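# Place capped bottles on ledges matching their colours

## Task

Put every bottle upright on the wall ledge whose label strip has the same colour as that bottle's cap, so that the bottle's entire base rests on that ledge.

## Robot and tools

Robot: two seven-joint arms, left_arm and right_arm, each ending in a two-finger gripper. left_arm sits on the +y side; the names do not refer to sides of the camera images. Equal joint values on both arms give mirrored postures.

Frame: all positions and orientations use one scene frame. Its origin is on the plane z = 0, directly under the midpoint between the two arm bases, which are 0.70 m above it. +x points forward (the direction both arms face), +z points up. Positions are in metres; orientations are quaternions written w first (qw, qx, qy, qz). Reported poses can be off by a few centimetres, more at long reach. Gripper axes: +z runs out along the fingers, y is the direction the pads close along. end_effector_position is the point between the pads when closed, just under 1 cm behind the tips; closing pushes the tips about 17 mm further along +z, mostly while the pads are still wide apart.

Row layout (used by both motion tools): 16 numbers, left_arm first then right_arm, each part being x, y, z, qw, qx, qy, qz, opening. x, y, z and the quaternion are an absolute pose in the scene frame, not an offset. Opening runs from -1 (closed) to +1 (fully open, 0.145 m); it is a command, not a reading. Both arm parts are always required; to keep an arm still, repeat its last reported pose and the opening it should keep. A 0 in the opening slot is a real command, not a 'no change'.

execute_actions: argument actions is a list of actions; each action is a table of up to 15 rows, one row per 1/30 s control step; a shorter table repeats its final row for the remaining steps. An action is rejected (for both arms) if a target lies more than 0.6 m from that gripper's current position along any of the gripper's own axes; if the first action fails this check against the latest reported state, the whole call is rejected. Each step the commanded orientation is clipped to within 32 degrees of the measured one, so big turns need several actions; keep resending the same target quaternion rather than copying the drifted reported one. The result's Hand target line shows where each arm is actually being sent. Optional cameras: list of names, ["all"], or []; by default images only come with an empty actions list. An empty list also reveals the scene number and fields that are normally omitted.

move: target is one 16-number row or a list of up to 15 rows (absolute poses as above, no 0.6 m limit). Each gripper travels a straight line from its Hand target. speed: top path speed in m/s, 0.002 to 1.1, default 0.25 (rotation up to twice that in rad/s); one value or one per target. blend: corner rounding radius in metres, one value or one per target; 0 means stop at each point. opening_speed: rate of opening change per second on the -1..+1 scale, at least 0.2. grip_force: per-pad force limit in newtons, about 3 to 10, one value or one per arm; it persists until changed. blocking=false returns early while the move continues; a new move replaces it. A path lasts at most 10 s. Openings changed in a later list target apply on arrival there. The result adds a move: line (done, off_target, moving, held, fault, etc.) plus limits such as paced or held. Neither done nor off_target tells you about contact. Moves do not avoid obstacles or the other arm, and the gripper may lag, stray or overshoot speed, especially with the arm nearly straight.

wait: seconds 0 to 10; arms hold their last command, a running move continues. stop: brakes a running move, needing some distance. zoom_image: camera is cam_high or cam_low, region [x0, y0, x1, y1] in image pixels from the top-left, at most 504 wide and 504 tall; works only on the latest image. read_manual: licence texts only. finished_scene: argument scene is the current scene's number; ends the scene irreversibly, so the bottles must already stand correctly without the robot's help.

Results: end_effector_position and end_effector_quat_wxyz per arm; grip_measured (measured opening, same -1..+1 scale); Joint positions (last value per arm is finger opening in metres); joint torques (offset and noisy, include arm weight); Joint velocities; Tool commands; motor temperatures; step-by-step positions for execute_actions calls. To hold a bottle, command an opening clearly below grip_measured; larger gap means harder squeeze (about 10 N per pad at most). A full close takes at least about 0.5 s.

Cameras: cam_high and cam_low, each 896x504, with approximate calibration given.

Avoid: any contact or squeeze between the two arms or grippers (the clearance check does not catch gripper-to-gripper contact); fast moves into objects or the wall; commanding far past a contact point; dropping or releasing a bottle while it moves; knocking bottles over or out of the work area. Loose objects may occasionally be nudged by outside pushes. Motors heat when holding loads, stretched out, or pushing at unreachable poses; MOTOR HOT warns at 85 °C, and at 100 °C an OVER-TEMPERATURE FAULT stops the arm for 30 to 60 s or more.

Each tool is called as name(argument=value, ...) on one line, values as JSON.

## Session

execute_actions(actions=[])

zoom_image(camera="cam_high", region=[430, 190, 690, 420])

zoom_image(camera="cam_low", region=[330, 110, 630, 400])

Scene clock: 0.00 s.
left_arm: end_effector_position=(+0.2239, +0.1828, +0.6144) grip_measured=+1.00 end_effector_quat_wxyz=(-0.319, +0.395, -0.515, +0.691) | right_arm: end_effector_position=(+0.4009, -0.1655, +0.3728) grip_measured=+1.00 end_effector_quat_wxyz=(+0.260, +0.265, +0.837, +0.401)
Joint positions: left_arm=[-1.106 0.942 0.535 2.339 -0.48 -0.199 -0.367 0.145] | right_arm=[0.583 0.619 -0.841 0.925 -1.182 -0.496 -0.047 0.145]
Joint velocities: within noise
Joint torques (N m): no reading
Motor temperatures (°C): left_arm=[20 21 22 20 21 23 21] | right_arm=[20 22 21 19 20 19 21]
Hand target: left_arm +0.2239, +0.1828, +0.6144; -0.319, +0.395, -0.515, +0.691 | right_arm +0.4009, -0.1655, +0.3728; +0.260, +0.265, +0.837, +0.401
Tool commands: left_gripper/opening=+1.0 right_gripper/opening=+1.0

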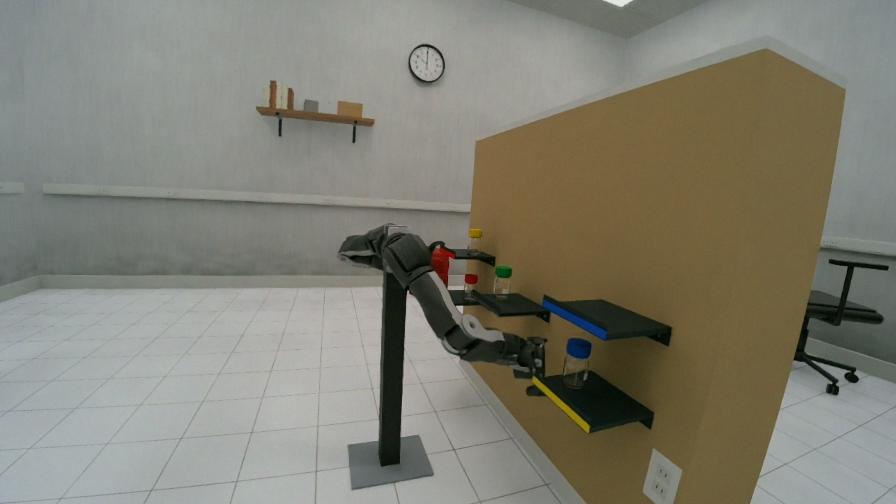

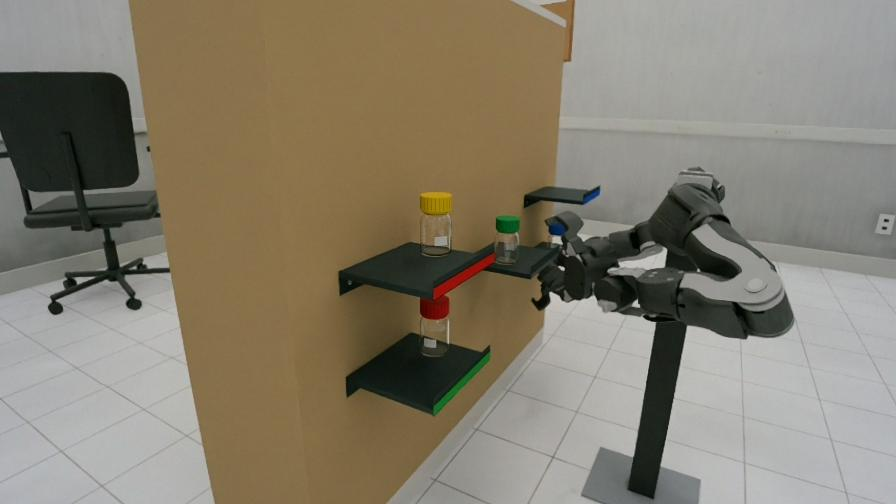

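Scaled by 1.938 from the camera's 896x504 image, which has a finer 1280x720 frame.

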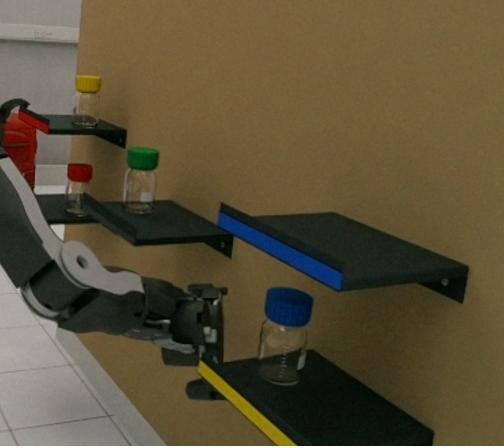

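Scaled by 1.680 from the camera's 896x504 image, which has a finer 1280x720 frame.

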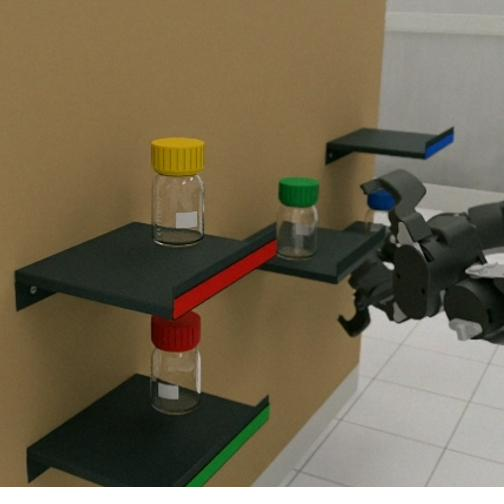

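move(target=[[0.15,0.40,0.50,-0.3536,0.6124,0.3536,0.6124,0.3, 0.25,-0.25,0.36,0.183,0.683,-0.183,0.683,0.3],[0.12,0.50,0.26,-0.3536,0.6124,0.3536,0.6124,0.3, 0.12,-0.50,0.26,0.3536,0.6124,-0.3536,0.6124,0.3],[0.18,0.42,0.38,-0.2418,0.6645,0.2418,0.6645,0.3, 0.18,-0.42,0.38,0.2418,0.6645,-0.2418,0.6645,0.3],[0.22,0.34,0.505,-0.183,0.683,0.183,0.683,0.3, 0.22,-0.33,0.492,0.2418,0.6645,-0.2418,0.6645,0.3]], speed=[0.3,0.3,0.3,0.2], blend=[0.03,0.02,0.03,0], cameras=["all"])

Scene clock: 65.07 s.
left_arm: end_effector_position=(+0.2204, +0.3394, +0.5069) grip_measured=+0.30 end_effector_quat_wxyz=(-0.182, +0.681, +0.180, +0.686) | right_arm: end_effector_position=(+0.2207, -0.3291, +0.4937) grip_measured=+0.30 end_effector_quat_wxyz=(+0.240, +0.663, -0.239, +0.668)
Joint positions: left_arm=[-0.506 -0.029 0.594 2.022 0.252 0.001 0.025 0.098] | right_arm=[-0.433 -0.176 0.509 1.998 0.067 -0.041 -0.157 0.098]
Joint torques (N m): left_arm=[0.7 1.44 0.28 4.93 0.11 -0.53 -0.03] | right_arm=[0.67 0.59 0.31 3.84 -0.03 -0.3 -0.14]
Hand target: left_arm +0.2199, +0.3400, +0.5050; -0.183, +0.683, +0.183, +0.683 | right_arm +0.2200, -0.3299, +0.4919; +0.242, +0.665, -0.242, +0.664
Off the commanded pose: left_arm 0.002 m, 1 deg | right_arm 0.002 m, 1 deg.
elbow stopped short (left arm): the move would have taken joint 4 (elbow) straighter than the controller allows.
elbow stopped short (right arm): the move would have taken joint 4 (elbow) straighter than the controller allows.
joint sent to its limit (right arm) — joint 2 (shoulder roll), lower limit. The joint targets still meet the commanded pose.
move: done

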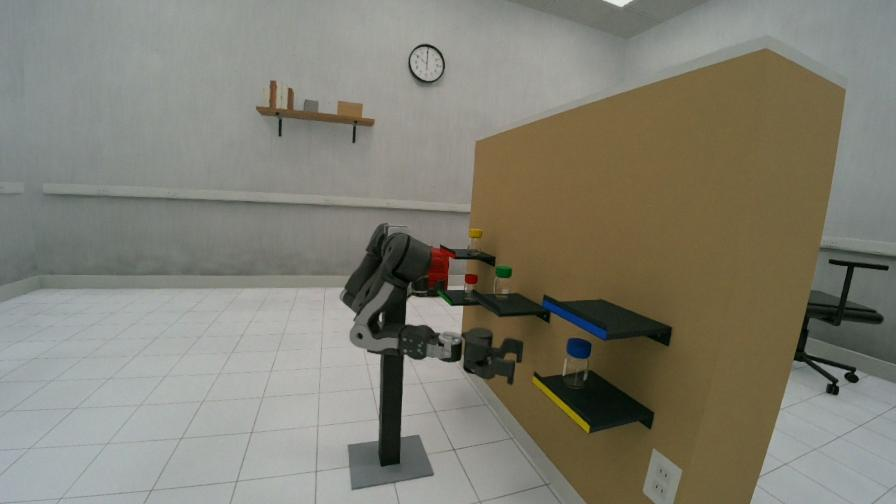

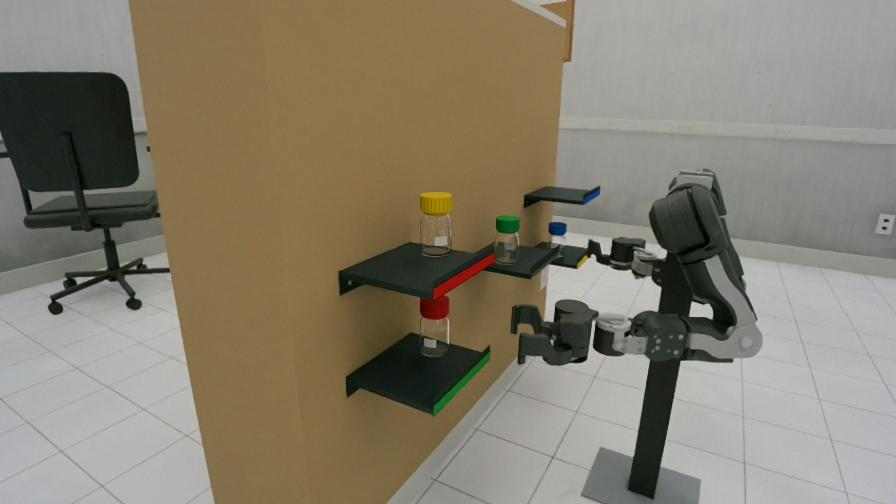

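move(target=[[0.26,0.305,0.507,-0.1228,0.6964,0.1228,0.6964,0.2, 0.26,-0.292,0.494,0.183,0.683,-0.183,0.683,0.2],[0.325,0.322,0.507,-0.1228,0.6964,0.1228,0.6964,0.2, 0.32,-0.327,0.494,0.183,0.683,-0.183,0.683,0.2]], speed=[0.25,0.15], blend=[0.02,0], cameras=["all"])

zoom_image(camera="cam_low", region=[380, 270, 500, 390])

zoom_image(camera="cam_high", region=[430, 230, 650, 430])

zoom_image(camera="cam_low", region=[530, 200, 650, 290])

Scene clock: 76.07 s.
left_arm: end_effector_position=(+0.3255, +0.3215, +0.5110) grip_measured=+0.20 end_effector_quat_wxyz=(-0.122, +0.692, +0.121, +0.701) | right_arm: end_effector_position=(+0.3199, -0.3273, +0.4958) grip_measured=+0.20 end_effector_quat_wxyz=(+0.185, +0.681, -0.183, +0.685)
Joint positions: left_arm=[-0.125 0.152 0.419 1.758 0.192 0.118 0.034 0.09] | right_arm=[-0.093 0.043 0.403 1.718 0.074 0.072 -0.134 0.09]
Joint torques (N m): left_arm=[3.42 2.52 0.14 4.37 0.11 -0.54 0.01] | right_arm=[2.94 2.28 0.08 4.01 0.15 -0.32 0.1]
Hand target: left_arm +0.3250, +0.3220, +0.5071; -0.123, +0.696, +0.123, +0.696 | right_arm +0.3200, -0.3270, +0.4940; +0.183, +0.683, -0.183, +0.683
Off the commanded pose: left_arm 0.004 m, 1 deg | right_arm 0.002 m, 0 deg.
move: off_target (left_arm)

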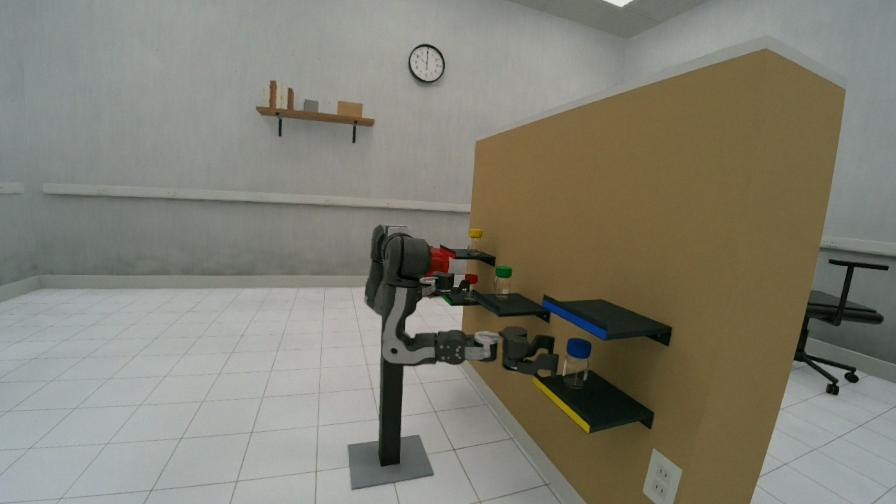

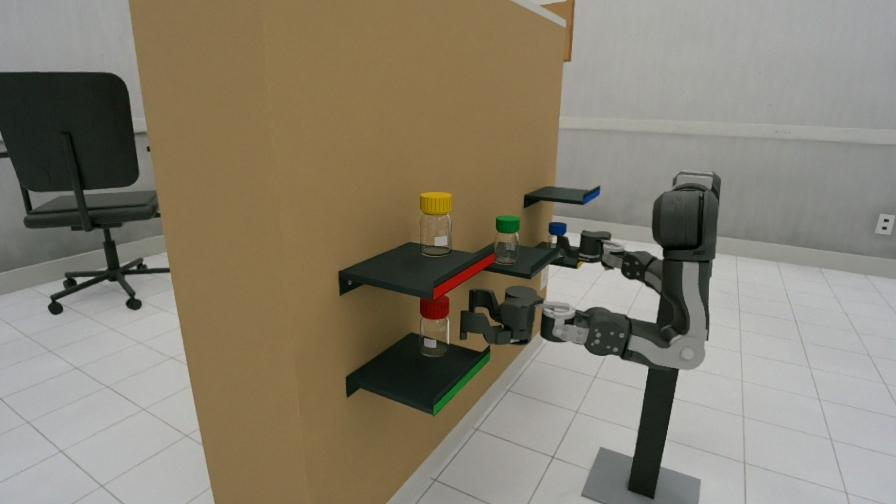

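Scaled by 4.200 from the camera's 896x504 image, which has a finer 1280x720 frame.

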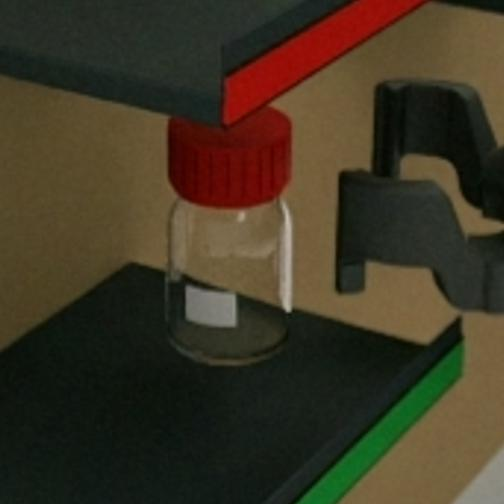

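Scaled by 2.291 from the camera's 896x504 image, which has a finer 1280x720 frame.

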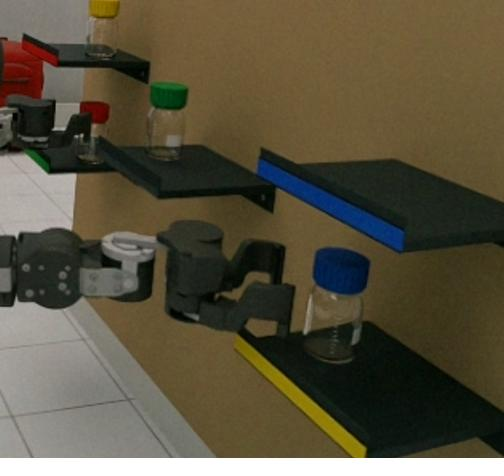

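Scaled by 4.200 from the camera's 896x504 image, which has a finer 1280x720 frame.

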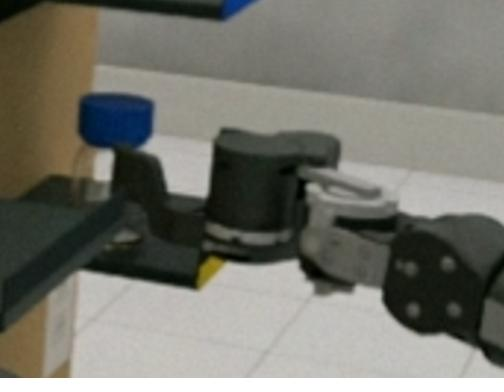

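move(target=[[0.383,0.346,0.507,-0.1228,0.6964,0.1228,0.6964,0.2, 0.377,-0.357,0.494,0.183,0.683,-0.183,0.683,0.2],[0.383,0.346,0.507,-0.1228,0.6964,0.1228,0.6964,-0.6, 0.377,-0.357,0.494,0.183,0.683,-0.183,0.683,-0.6],[0.383,0.346,0.537,-0.1228,0.6964,0.1228,0.6964,-0.6, 0.377,-0.357,0.523,0.183,0.683,-0.183,0.683,-0.6]], speed=[0.1,0.1,0.08], opening_speed=0.8, cameras=["all"])

zoom_image(camera="cam_low", region=[380, 270, 500, 390])

zoom_image(camera="cam_high", region=[430, 230, 650, 430])

Scene clock: 124.07 s.
left_arm: end_effector_position=(+0.3833, +0.3452, +0.5337) grip_measured=-0.25 end_effector_quat_wxyz=(-0.121, +0.700, +0.123, +0.693) | right_arm: end_effector_position=(+0.3774, -0.3559, +0.5206) grip_measured=-0.27 end_effector_quat_wxyz=(+0.182, +0.686, -0.182, +0.680)
Joint positions: left_arm=[0.163 0.263 0.382 1.548 0.184 0.238 0.038 0.057] | right_arm=[0.187 0.171 0.394 1.511 0.084 0.186 -0.116 0.055]
Joint torques (N m): left_arm=[6.47 3.97 0.64 6.42 0.16 -0.81 0.07] | right_arm=[4.81 3.47 0.72 4.98 0.1 -0.56 -0.04]
Hand target: left_arm +0.3830, +0.3460, +0.5370; -0.123, +0.696, +0.123, +0.696 | right_arm +0.3770, -0.3570, +0.5231; +0.183, +0.683, -0.183, +0.683
Off the commanded pose: left_arm 0.003 m, 1 deg | right_arm 0.003 m, 0 deg.
move: done; target 2's new opening was sent with left_arm's hand 0.004 m and 1 deg from that target

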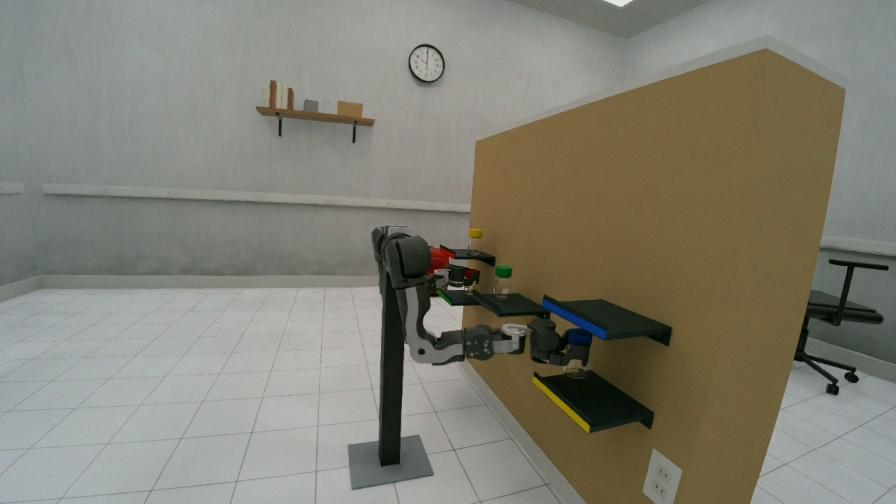

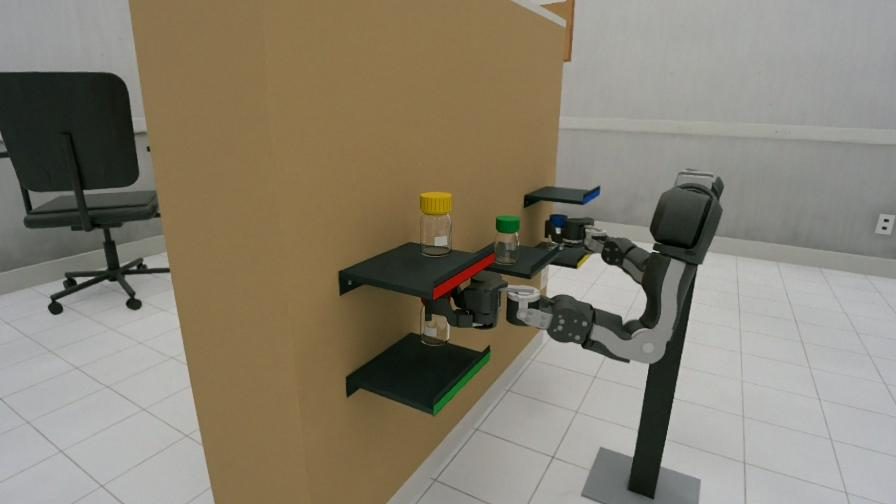

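Scaled by 4.200 from the camera's 896x504 image, which has a finer 1280x720 frame.

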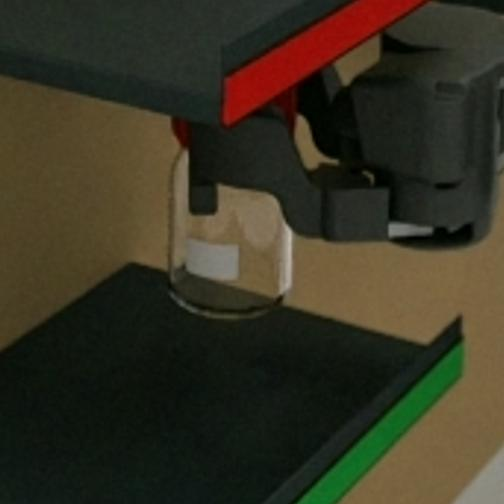

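Scaled by 2.291 from the camera's 896x504 image, which has a finer 1280x720 frame.

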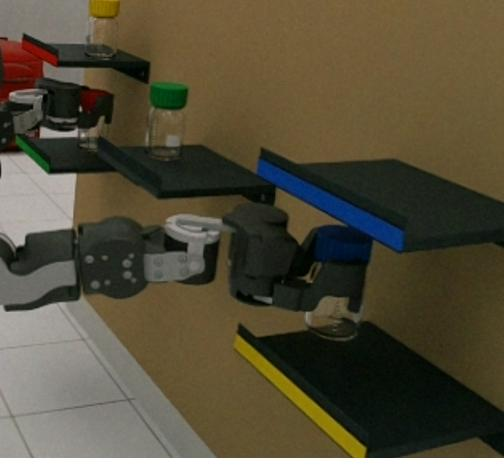

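move(target=[[0.30,0.316,0.54,-0.1228,0.6964,0.1228,0.6964,-0.6, 0.29,-0.307,0.525,0.183,0.683,-0.183,0.683,-0.6],[0.215,0.30,0.545,-0.1564,0.6896,0.1564,0.6896,-0.6, 0.215,-0.29,0.53,0.183,0.683,-0.183,0.683,-0.6],[0.20,0.39,0.65,-0.183,0.683,0.183,0.683,-0.6, 0.20,-0.38,0.64,0.183,0.683,-0.183,0.683,-0.6],[0.22,0.43,0.745,-0.183,0.683,0.183,0.683,-0.6, 0.22,-0.41,0.73,0.183,0.683,-0.183,0.683,-0.6]], speed=[0.12,0.18,0.2,0.2], blend=[0.02,0.03,0.03,0], cameras=["all"])

Scene clock: 161.60 s.
left_arm: end_effector_position=(+0.2212, +0.4286, +0.7454) grip_measured=-0.25 end_effector_quat_wxyz=(-0.181, +0.683, +0.180, +0.684) | right_arm: end_effector_position=(+0.2209, -0.4090, +0.7293) grip_measured=-0.27 end_effector_quat_wxyz=(+0.180, +0.684, -0.181, +0.683)
Joint positions: left_arm=[-0.617 0.956 1.374 2.107 1.386 0.781 -0.417 0.057] | right_arm=[-0.555 0.878 1.279 2.216 1.363 0.785 -0.482 0.055]
Joint torques (N m): left_arm=[1.07 5.26 2.37 1.18 -0.04 -0.57 -0.03] | right_arm=[0.7 5.5 3.33 1.14 -0.13 -0.33 -0.14]
Motor temperatures (°C): left_arm=[22 22 22 25 21 25 21] | right_arm=[22 23 21 22 20 20 21]
Hand target: left_arm +0.2200, +0.4300, +0.7450; -0.183, +0.683, +0.183, +0.683 | right_arm +0.2200, -0.4100, +0.7301; +0.183, +0.683, -0.183, +0.683
Off the commanded pose: left_arm 0.002 m, 0 deg | right_arm 0.002 m, 0 deg.
joint sent to its limit (right arm) — joint 6 (wrist pitch), upper limit. The joint targets still meet the commanded pose.
move: done

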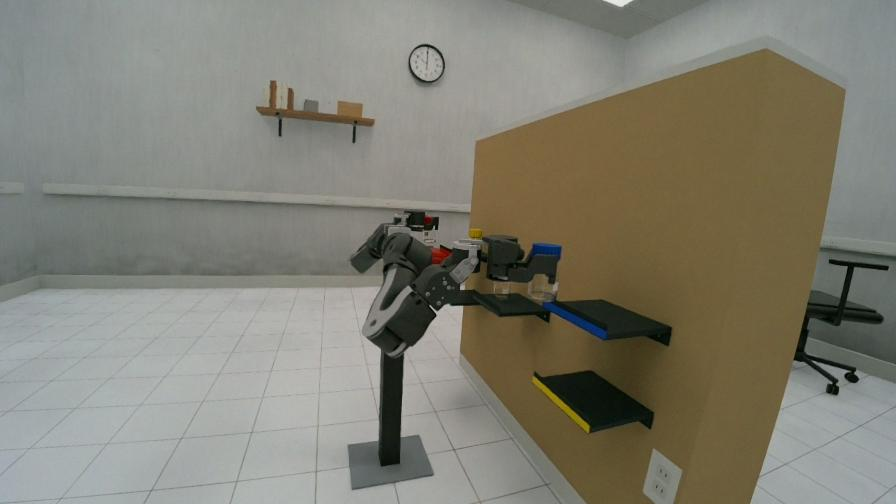

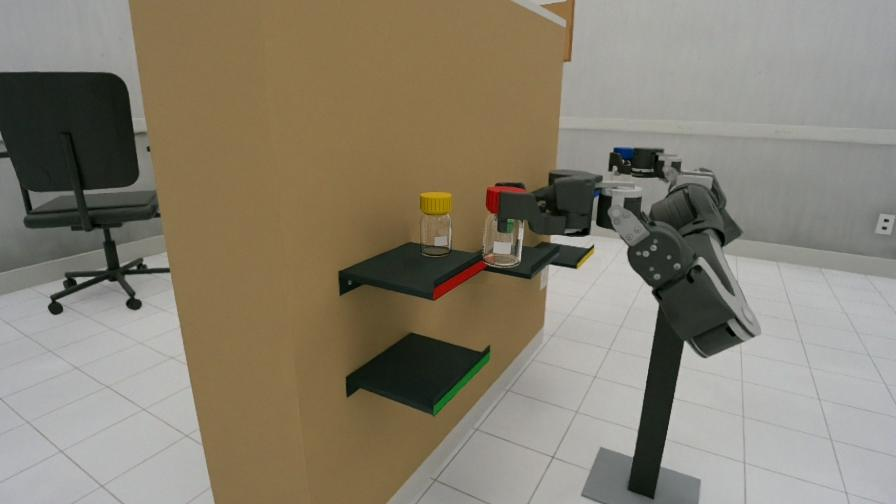

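move(target=[[0.374,0.435,0.738,-0.183,0.683,0.183,0.683,-0.6, 0.378,-0.406,0.718,0.183,0.683,-0.183,0.683,-0.6]], speed=0.15, cameras=["all"])

zoom_image(camera="cam_low", region=[340, 160, 500, 310])

zoom_image(camera="cam_high", region=[430, 190, 690, 360])

zoom_image(camera="cam_low", region=[510, 120, 670, 240])

Scene clock: 174.93 s.
left_arm: end_effector_position=(+0.3746, +0.4339, +0.7364) grip_measured=-0.25 end_effector_quat_wxyz=(-0.183, +0.686, +0.179, +0.681) | right_arm: end_effector_position=(+0.3784, -0.4054, +0.7164) grip_measured=-0.27 end_effector_quat_wxyz=(+0.195, +0.678, -0.164, +0.689)
Joint positions: left_arm=[-1.394 1.667 1.567 1.565 1.584 0.179 -0.609 0.057] | right_arm=[-1.311 1.691 1.356 1.672 1.559 0.046 -0.731 0.055]
Joint torques (N m): left_arm=[5.39 1.62 4.52 0.03 -0.11 -0.7 -0.06] | right_arm=[3.97 1.94 5.85 0.17 -0.29 -0.51 -0.12]
Hand target: left_arm +0.3740, +0.4350, +0.7380; -0.183, +0.683, +0.183, +0.683 | right_arm +0.3779, -0.4060, +0.7179; +0.195, +0.675, -0.167, +0.691
Off the commanded pose: left_arm 0.002 m, 1 deg | right_arm 0.002 m, 3 deg.
joint sent to its limit (left arm) — joint 5 (forearm roll), upper limit. The joint targets still meet the commanded pose.
joint sent to its limit (right arm) — joint 1 (shoulder pitch), lower limit; joint 5 (forearm roll), upper limit. The joint targets are off in orientation, not in position.
move: off_target (right_arm)

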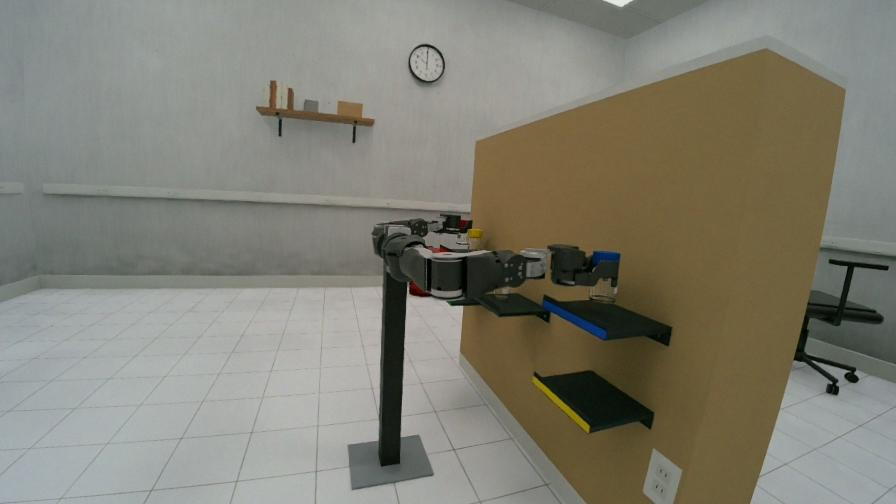

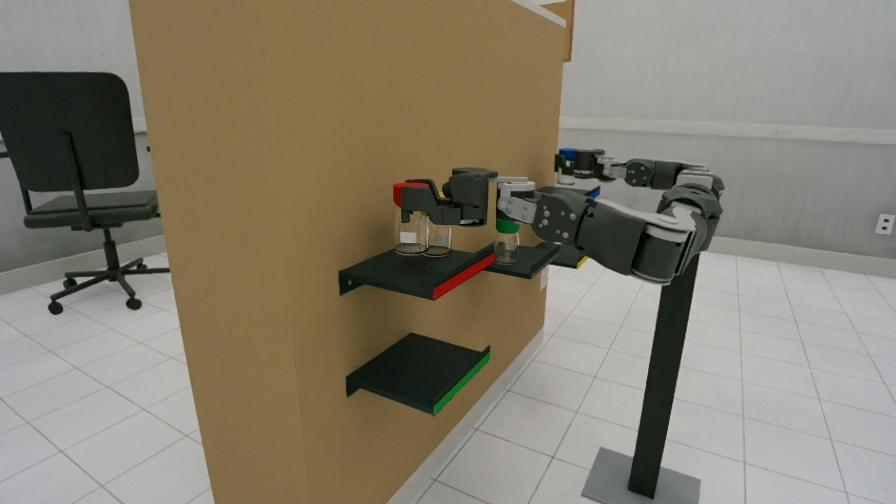

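Scaled by 3.150 from the camera's 896x504 image, which has a finer 1280x720 frame.

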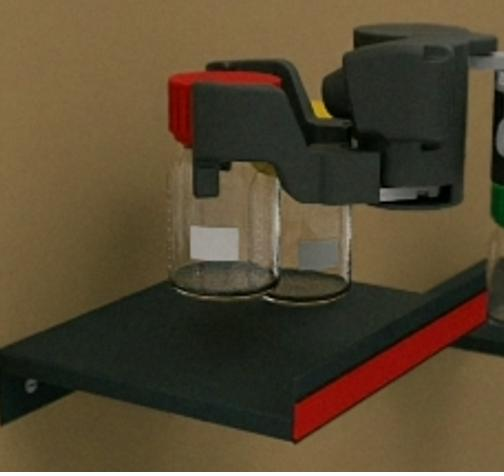

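Scaled by 1.938 from the camera's 896x504 image, which has a finer 1280x720 frame.

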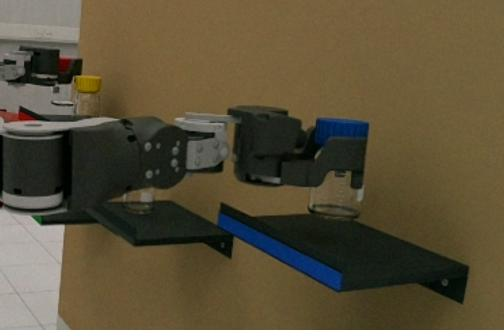

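Scaled by 3.150 from the camera's 896x504 image, which has a finer 1280x720 frame.

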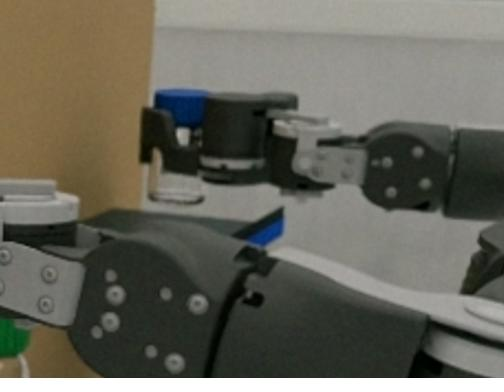

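move(target=[[0.374,0.435,0.722,-0.183,0.683,0.183,0.683,-0.6, 0.378,-0.36,0.715,0.1228,0.6964,-0.1228,0.6964,-0.6]], speed=0.12, cameras=["all"])

zoom_image(camera="cam_low", region=[340, 160, 500, 310])

zoom_image(camera="cam_high", region=[430, 190, 690, 360])

Scene clock: 198.50 s.
left_arm: end_effector_position=(+0.3748, +0.4339, +0.7231) grip_measured=-0.25 end_effector_quat_wxyz=(-0.182, +0.684, +0.180, +0.683) | right_arm: end_effector_position=(+0.3779, -0.3601, +0.7139) grip_measured=-0.27 end_effector_quat_wxyz=(+0.137, +0.690, -0.108, +0.702)
Joint positions: left_arm=[-1.407 1.659 1.518 1.574 1.584 0.113 -0.609 0.057] | right_arm=[-1.311 1.663 1.356 1.802 1.559 0.042 -0.667 0.055]
Joint torques (N m): left_arm=[5.05 1.07 3.06 0.5 -0.14 -0.87 -0.06] | right_arm=[3.57 1.54 5.09 0.12 -0.22 -0.64 0.15]
Hand target: left_arm +0.3740, +0.4350, +0.7220; -0.183, +0.683, +0.183, +0.683 | right_arm +0.3780, -0.3600, +0.7149; +0.134, +0.688, -0.109, +0.705
Off the commanded pose: left_arm 0.002 m, 0 deg | right_arm 0.001 m, 3 deg.
joint sent to its limit (left arm) — joint 1 (shoulder pitch), lower limit. The joint targets still meet the commanded pose.
joint sent to its limit (right arm) — joint 1 (shoulder pitch), lower limit; joint 5 (forearm roll), upper limit. The joint targets are off in orientation, not in position.
move: off_target (right_arm)

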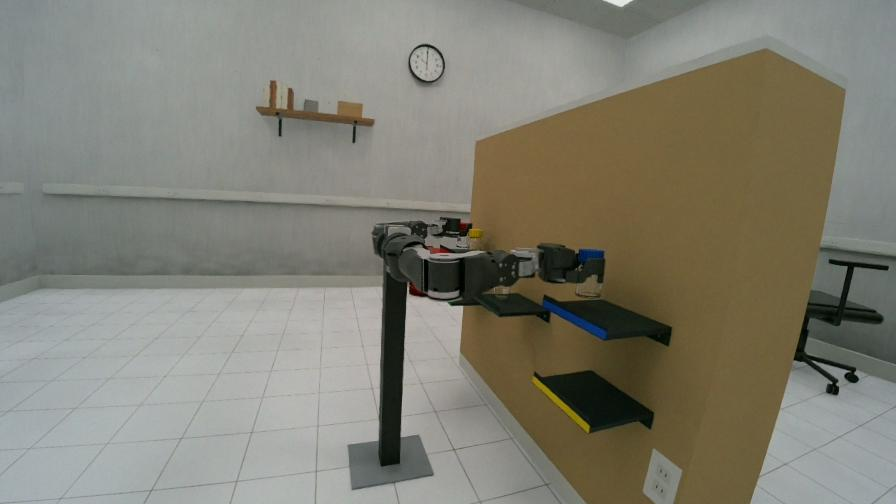

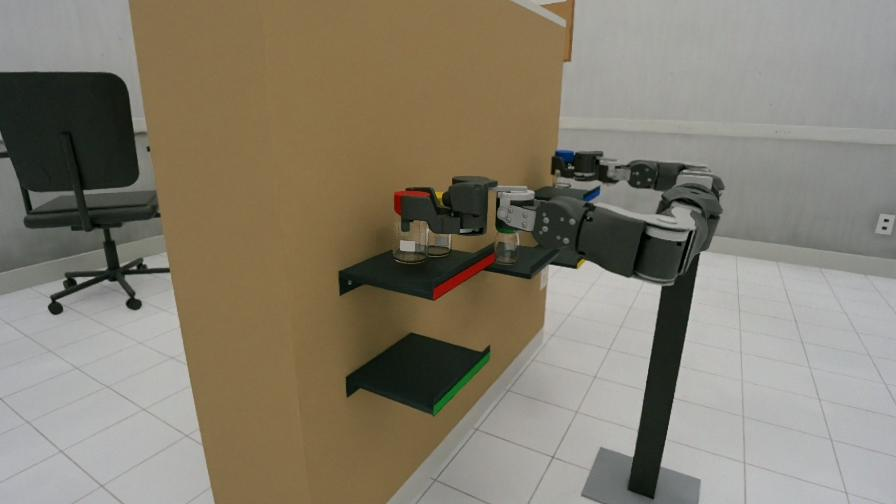

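Scaled by 3.150 from the camera's 896x504 image, which has a finer 1280x720 frame.

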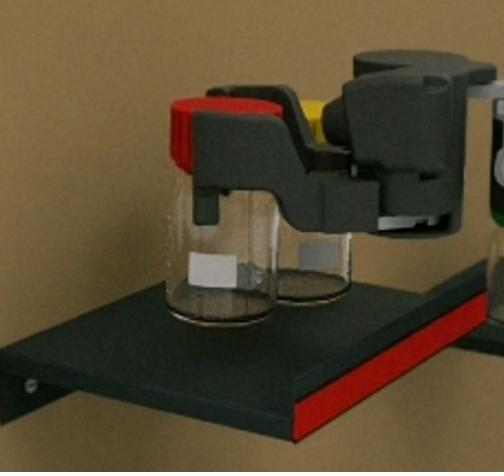

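Scaled by 1.938 from the camera's 896x504 image, which has a finer 1280x720 frame.

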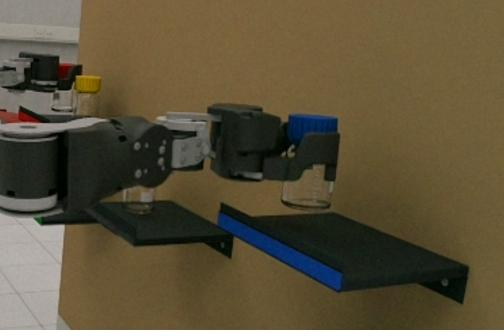

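move(target=[[0.374,0.435,0.711,-0.183,0.683,0.183,0.683,-0.6, 0.378,-0.382,0.702,0.1530,0.6903,-0.1530,0.6903,-0.6],[0.374,0.435,0.709,-0.183,0.683,0.183,0.683,-0.6, 0.378,-0.382,0.691,0.1530,0.6903,-0.1530,0.6903,-0.6]], speed=0.05, blend=[0.005,0], cameras=["all"])

zoom_image(camera="cam_low", region=[340, 160, 500, 310])

zoom_image(camera="cam_high", region=[530, 220, 690, 360])

Scene clock: 214.43 s.
left_arm: end_effector_position=(+0.3748, +0.4339, +0.7103) grip_measured=-0.25 end_effector_quat_wxyz=(-0.182, +0.684, +0.180, +0.683) | right_arm: end_effector_position=(+0.3779, -0.3816, +0.6913) grip_measured=-0.27 end_effector_quat_wxyz=(+0.160, +0.687, -0.142, +0.694)
Joint positions: left_arm=[-1.407 1.654 1.458 1.579 1.584 0.053 -0.609 0.057] | right_arm=[-1.311 1.674 1.253 1.748 1.559 -0.06 -0.707 0.055]
Joint torques (N m): left_arm=[5.02 1.04 2.99 0.49 -0.16 -0.86 -0.06] | right_arm=[3.89 2.39 4.29 0.12 -0.25 -0.63 -0.17]
Hand target: left_arm +0.3739, +0.4351, +0.7090; -0.183, +0.683, +0.183, +0.683 | right_arm +0.3779, -0.3820, +0.6910; +0.160, +0.686, -0.144, +0.695
Off the commanded pose: left_arm 0.002 m, 0 deg | right_arm 0.001 m, 2 deg.
joint sent to its limit (left arm) — joint 1 (shoulder pitch), lower limit. The joint targets still meet the commanded pose.
joint sent to its limit (right arm) — joint 1 (shoulder pitch), lower limit; joint 5 (forearm roll), upper limit. The joint targets still meet the commanded pose.
move: done

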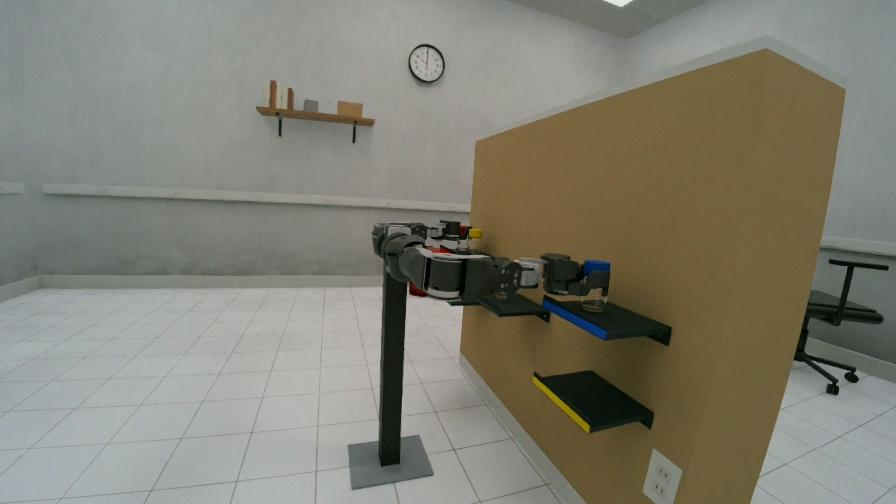

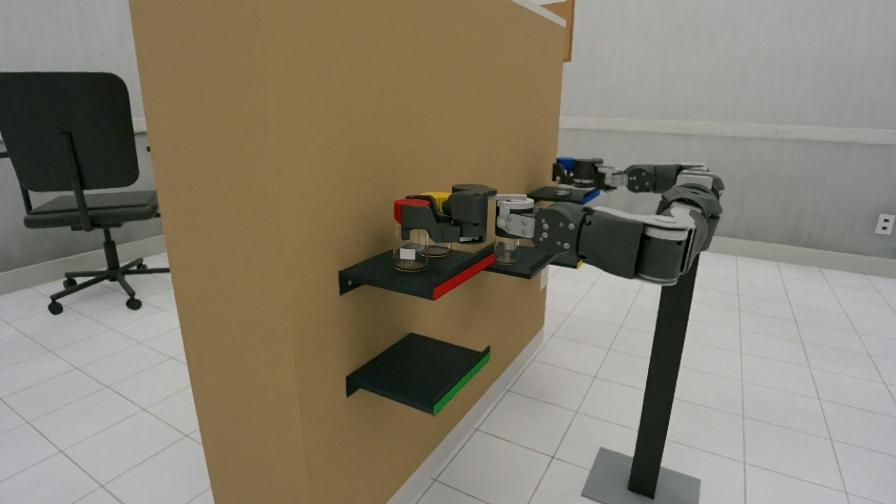

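Scaled by 3.150 from the camera's 896x504 image, which has a finer 1280x720 frame.

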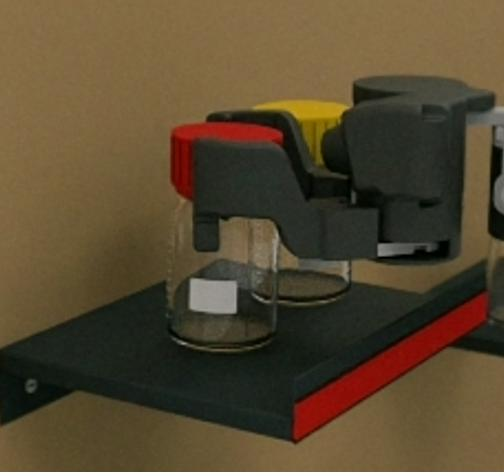

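Scaled by 3.150 from the camera's 896x504 image, which has a finer 1280x720 frame.

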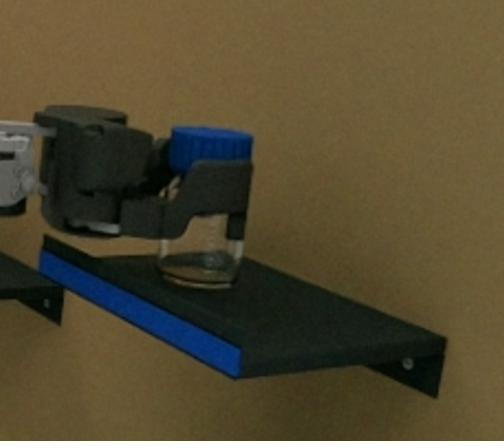

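move(target=[0.374,0.435,0.705,-0.183,0.683,0.183,0.683,-0.6, 0.378,-0.382,0.687,0.1530,0.6903,-0.1530,0.6903,-0.6], speed=0.03)

move(target=[0.374,0.435,0.701,-0.183,0.683,0.183,0.683,-0.6, 0.378,-0.382,0.683,0.1530,0.6903,-0.1530,0.6903,-0.6], speed=0.03)

Scene clock: 222.77 s.
left_arm: end_effector_position=(+0.3749, +0.4339, +0.7064) grip_measured=-0.25 end_effector_quat_wxyz=(-0.181, +0.684, +0.180, +0.683) | right_arm: end_effector_position=(+0.3779, -0.3816, +0.6886) grip_measured=-0.27 end_effector_quat_wxyz=(+0.159, +0.686, -0.143, +0.695)
Joint positions: left_arm=[-1.407 1.654 1.441 1.58 1.584 0.035 -0.609 0.057] | right_arm=[-1.311 1.676 1.238 1.747 1.559 -0.079 -0.709 0.055]
Joint torques (N m): left_arm=[5.05 1.04 2.96 0.5 -0.17 -0.86 -0.06] | right_arm=[3.78 2.31 3.54 0.24 -0.28 -0.6 -0.15]
Hand target: left_arm +0.3740, +0.4350, +0.7051; -0.183, +0.683, +0.183, +0.683 | right_arm +0.3779, -0.3820, +0.6869; +0.159, +0.686, -0.145, +0.695
Off the commanded pose: left_arm 0.002 m, 0 deg | right_arm 0.002 m, 1 deg.
joint sent to its limit (left arm) — joint 1 (shoulder pitch), lower limit. The joint targets still meet the commanded pose.
joint sent to its limit (right arm) — joint 1 (shoulder pitch), lower limit; joint 5 (forearm roll), upper limit. The joint targets still meet the commanded pose.
move: done

Scene clock: 223.47 s.
left_arm: end_effector_position=(+0.3749, +0.4341, +0.7052) grip_measured=-0.25 end_effector_quat_wxyz=(-0.180, +0.679, +0.182, +0.688) | right_arm: end_effector_position=(+0.3781, -0.3816, +0.6878) grip_measured=-0.27 end_effector_quat_wxyz=(+0.156, +0.681, -0.146, +0.700)
Joint positions: left_arm=[-1.407 1.653 1.426 1.58 1.583 0.005 -0.61 0.057] | right_arm=[-1.311 1.678 1.225 1.746 1.557 -0.108 -0.711 0.055]
Joint torques (N m): left_arm=[5.02 1.07 2.3 0.54 -0.16 -0.51 -0.02] | right_arm=[3.86 2.2 2.54 0.23 -0.2 -0.25 -0.15]
Hand target: left_arm +0.3740, +0.4350, +0.7011; -0.183, +0.683, +0.183, +0.683 | right_arm +0.3778, -0.3820, +0.6830; +0.159, +0.686, -0.146, +0.694
Off the commanded pose: left_arm 0.004 m, 1 deg | right_arm 0.005 m, 2 deg.
joint sent to its limit (left arm) — joint 1 (shoulder pitch), lower limit. The joint targets still meet the commanded pose.
joint sent to its limit (right arm) — joint 1 (shoulder pitch), lower limit; joint 5 (forearm roll), upper limit. The joint targets still meet the commanded pose.
move: off_target (left_arm, right_arm)

move(target=[[0.374,0.435,0.705,-0.183,0.683,0.183,0.683,-0.6, 0.378,-0.382,0.688,0.1530,0.6903,-0.1530,0.6903,-0.6],[0.374,0.435,0.705,-0.183,0.683,0.183,0.683,0.0, 0.378,-0.382,0.688,0.1530,0.6903,-0.1530,0.6903,0.2],[0.305,0.395,0.707,-0.183,0.683,0.183,0.683,0.0, 0.307,-0.349,0.692,0.1530,0.6903,-0.1530,0.6903,0.2],[0.23,0.355,0.71,-0.183,0.683,0.183,0.683,0.0, 0.22,-0.31,0.70,0.1530,0.6903,-0.1530,0.6903,0.2]], speed=[0.05,0.05,0.08,0.15], blend=[0,0,0.02,0], opening_speed=0.6, cameras=["all"])

zoom_image(camera="cam_low", region=[340, 160, 540, 310])

zoom_image(camera="cam_high", region=[430, 210, 690, 360])

Scene clock: 242.20 s.
left_arm: end_effector_position=(+0.2306, +0.3563, +0.7119) grip_measured=+0.00 end_effector_quat_wxyz=(-0.180, +0.682, +0.179, +0.686) | right_arm: end_effector_position=(+0.2206, -0.3109, +0.6997) grip_measured=+0.20 end_effector_quat_wxyz=(+0.040, +0.711, -0.046, +0.700)
Joint positions: left_arm=[-1.24 1.006 1.465 2.43 1.584 0.244 -0.818 0.076] | right_arm=[-1.265 0.773 1.483 2.441 1.537 0.263 -0.2 0.09]
Joint torques (N m): left_arm=[0.8 1.44 1.46 0.51 -0.18 -0.37 0.22] | right_arm=[-0.88 1.31 4.03 0.46 0.08 -0.31 0.17]
Hand target: left_arm +0.2307, +0.3557, +0.7100; -0.178, +0.685, +0.178, +0.683 | right_arm +0.2203, -0.3107, +0.7000; +0.040, +0.712, -0.044, +0.700
Off the commanded pose: left_arm 0.002 m, 1 deg | right_arm 0.001 m, 18 deg.
joint read past its limit (right arm) — joint 4 (elbow), upper limit, where the elbow is as bent as it goes.
joint sent to its limit (left arm) — joint 4 (elbow), upper limit, where the elbow is as bent as it goes; joint 5 (forearm roll), upper limit. The joint targets still meet the commanded pose.
joint sent to its limit (right arm) — joint 4 (elbow), upper limit, where the elbow is as bent as it goes. The joint targets are off in orientation, not in position.
move: off_target (right_arm)

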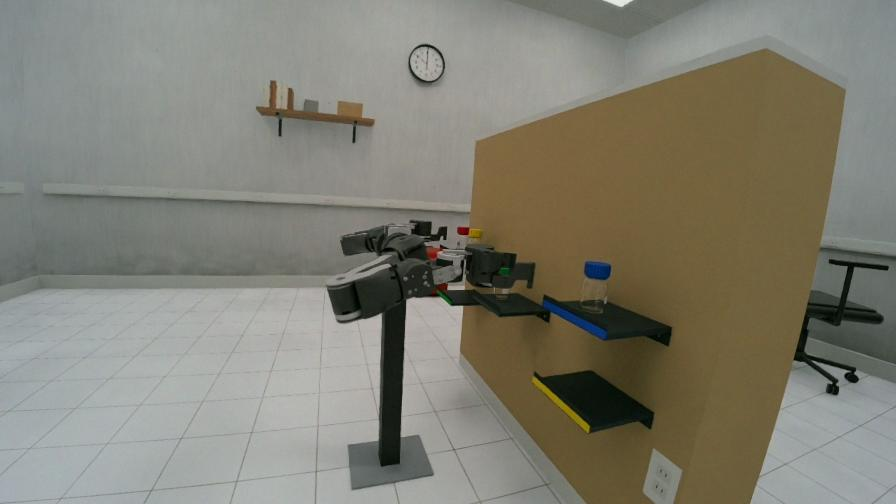

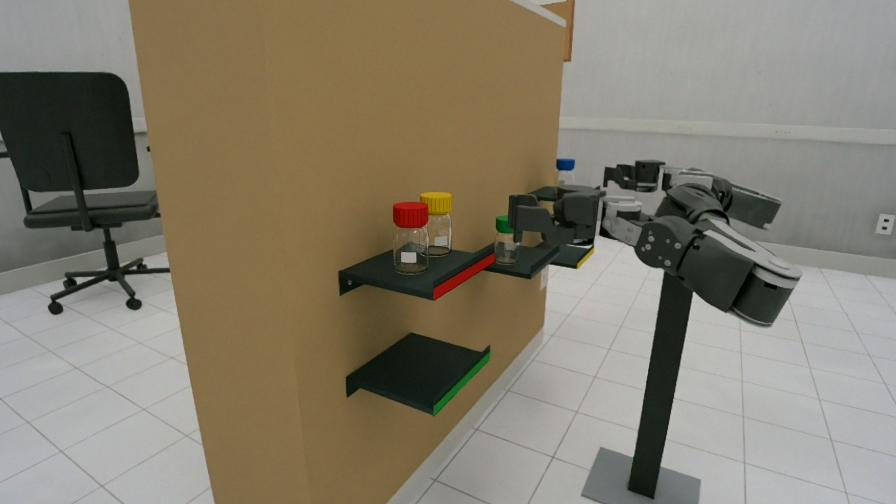

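Scaled by 2.520 from the camera's 896x504 image, which has a finer 1280x720 frame.

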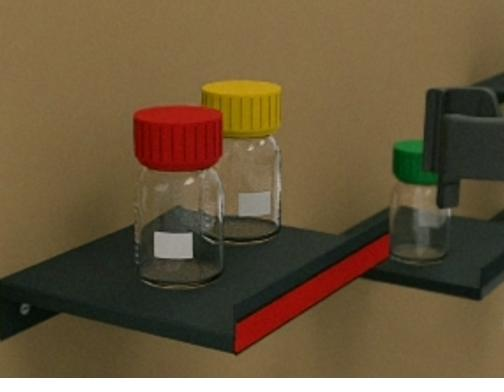

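Scaled by 1.938 from the camera's 896x504 image, which has a finer 1280x720 frame.

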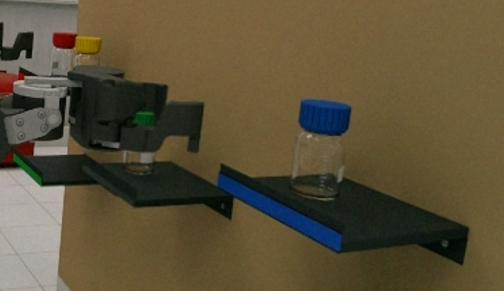

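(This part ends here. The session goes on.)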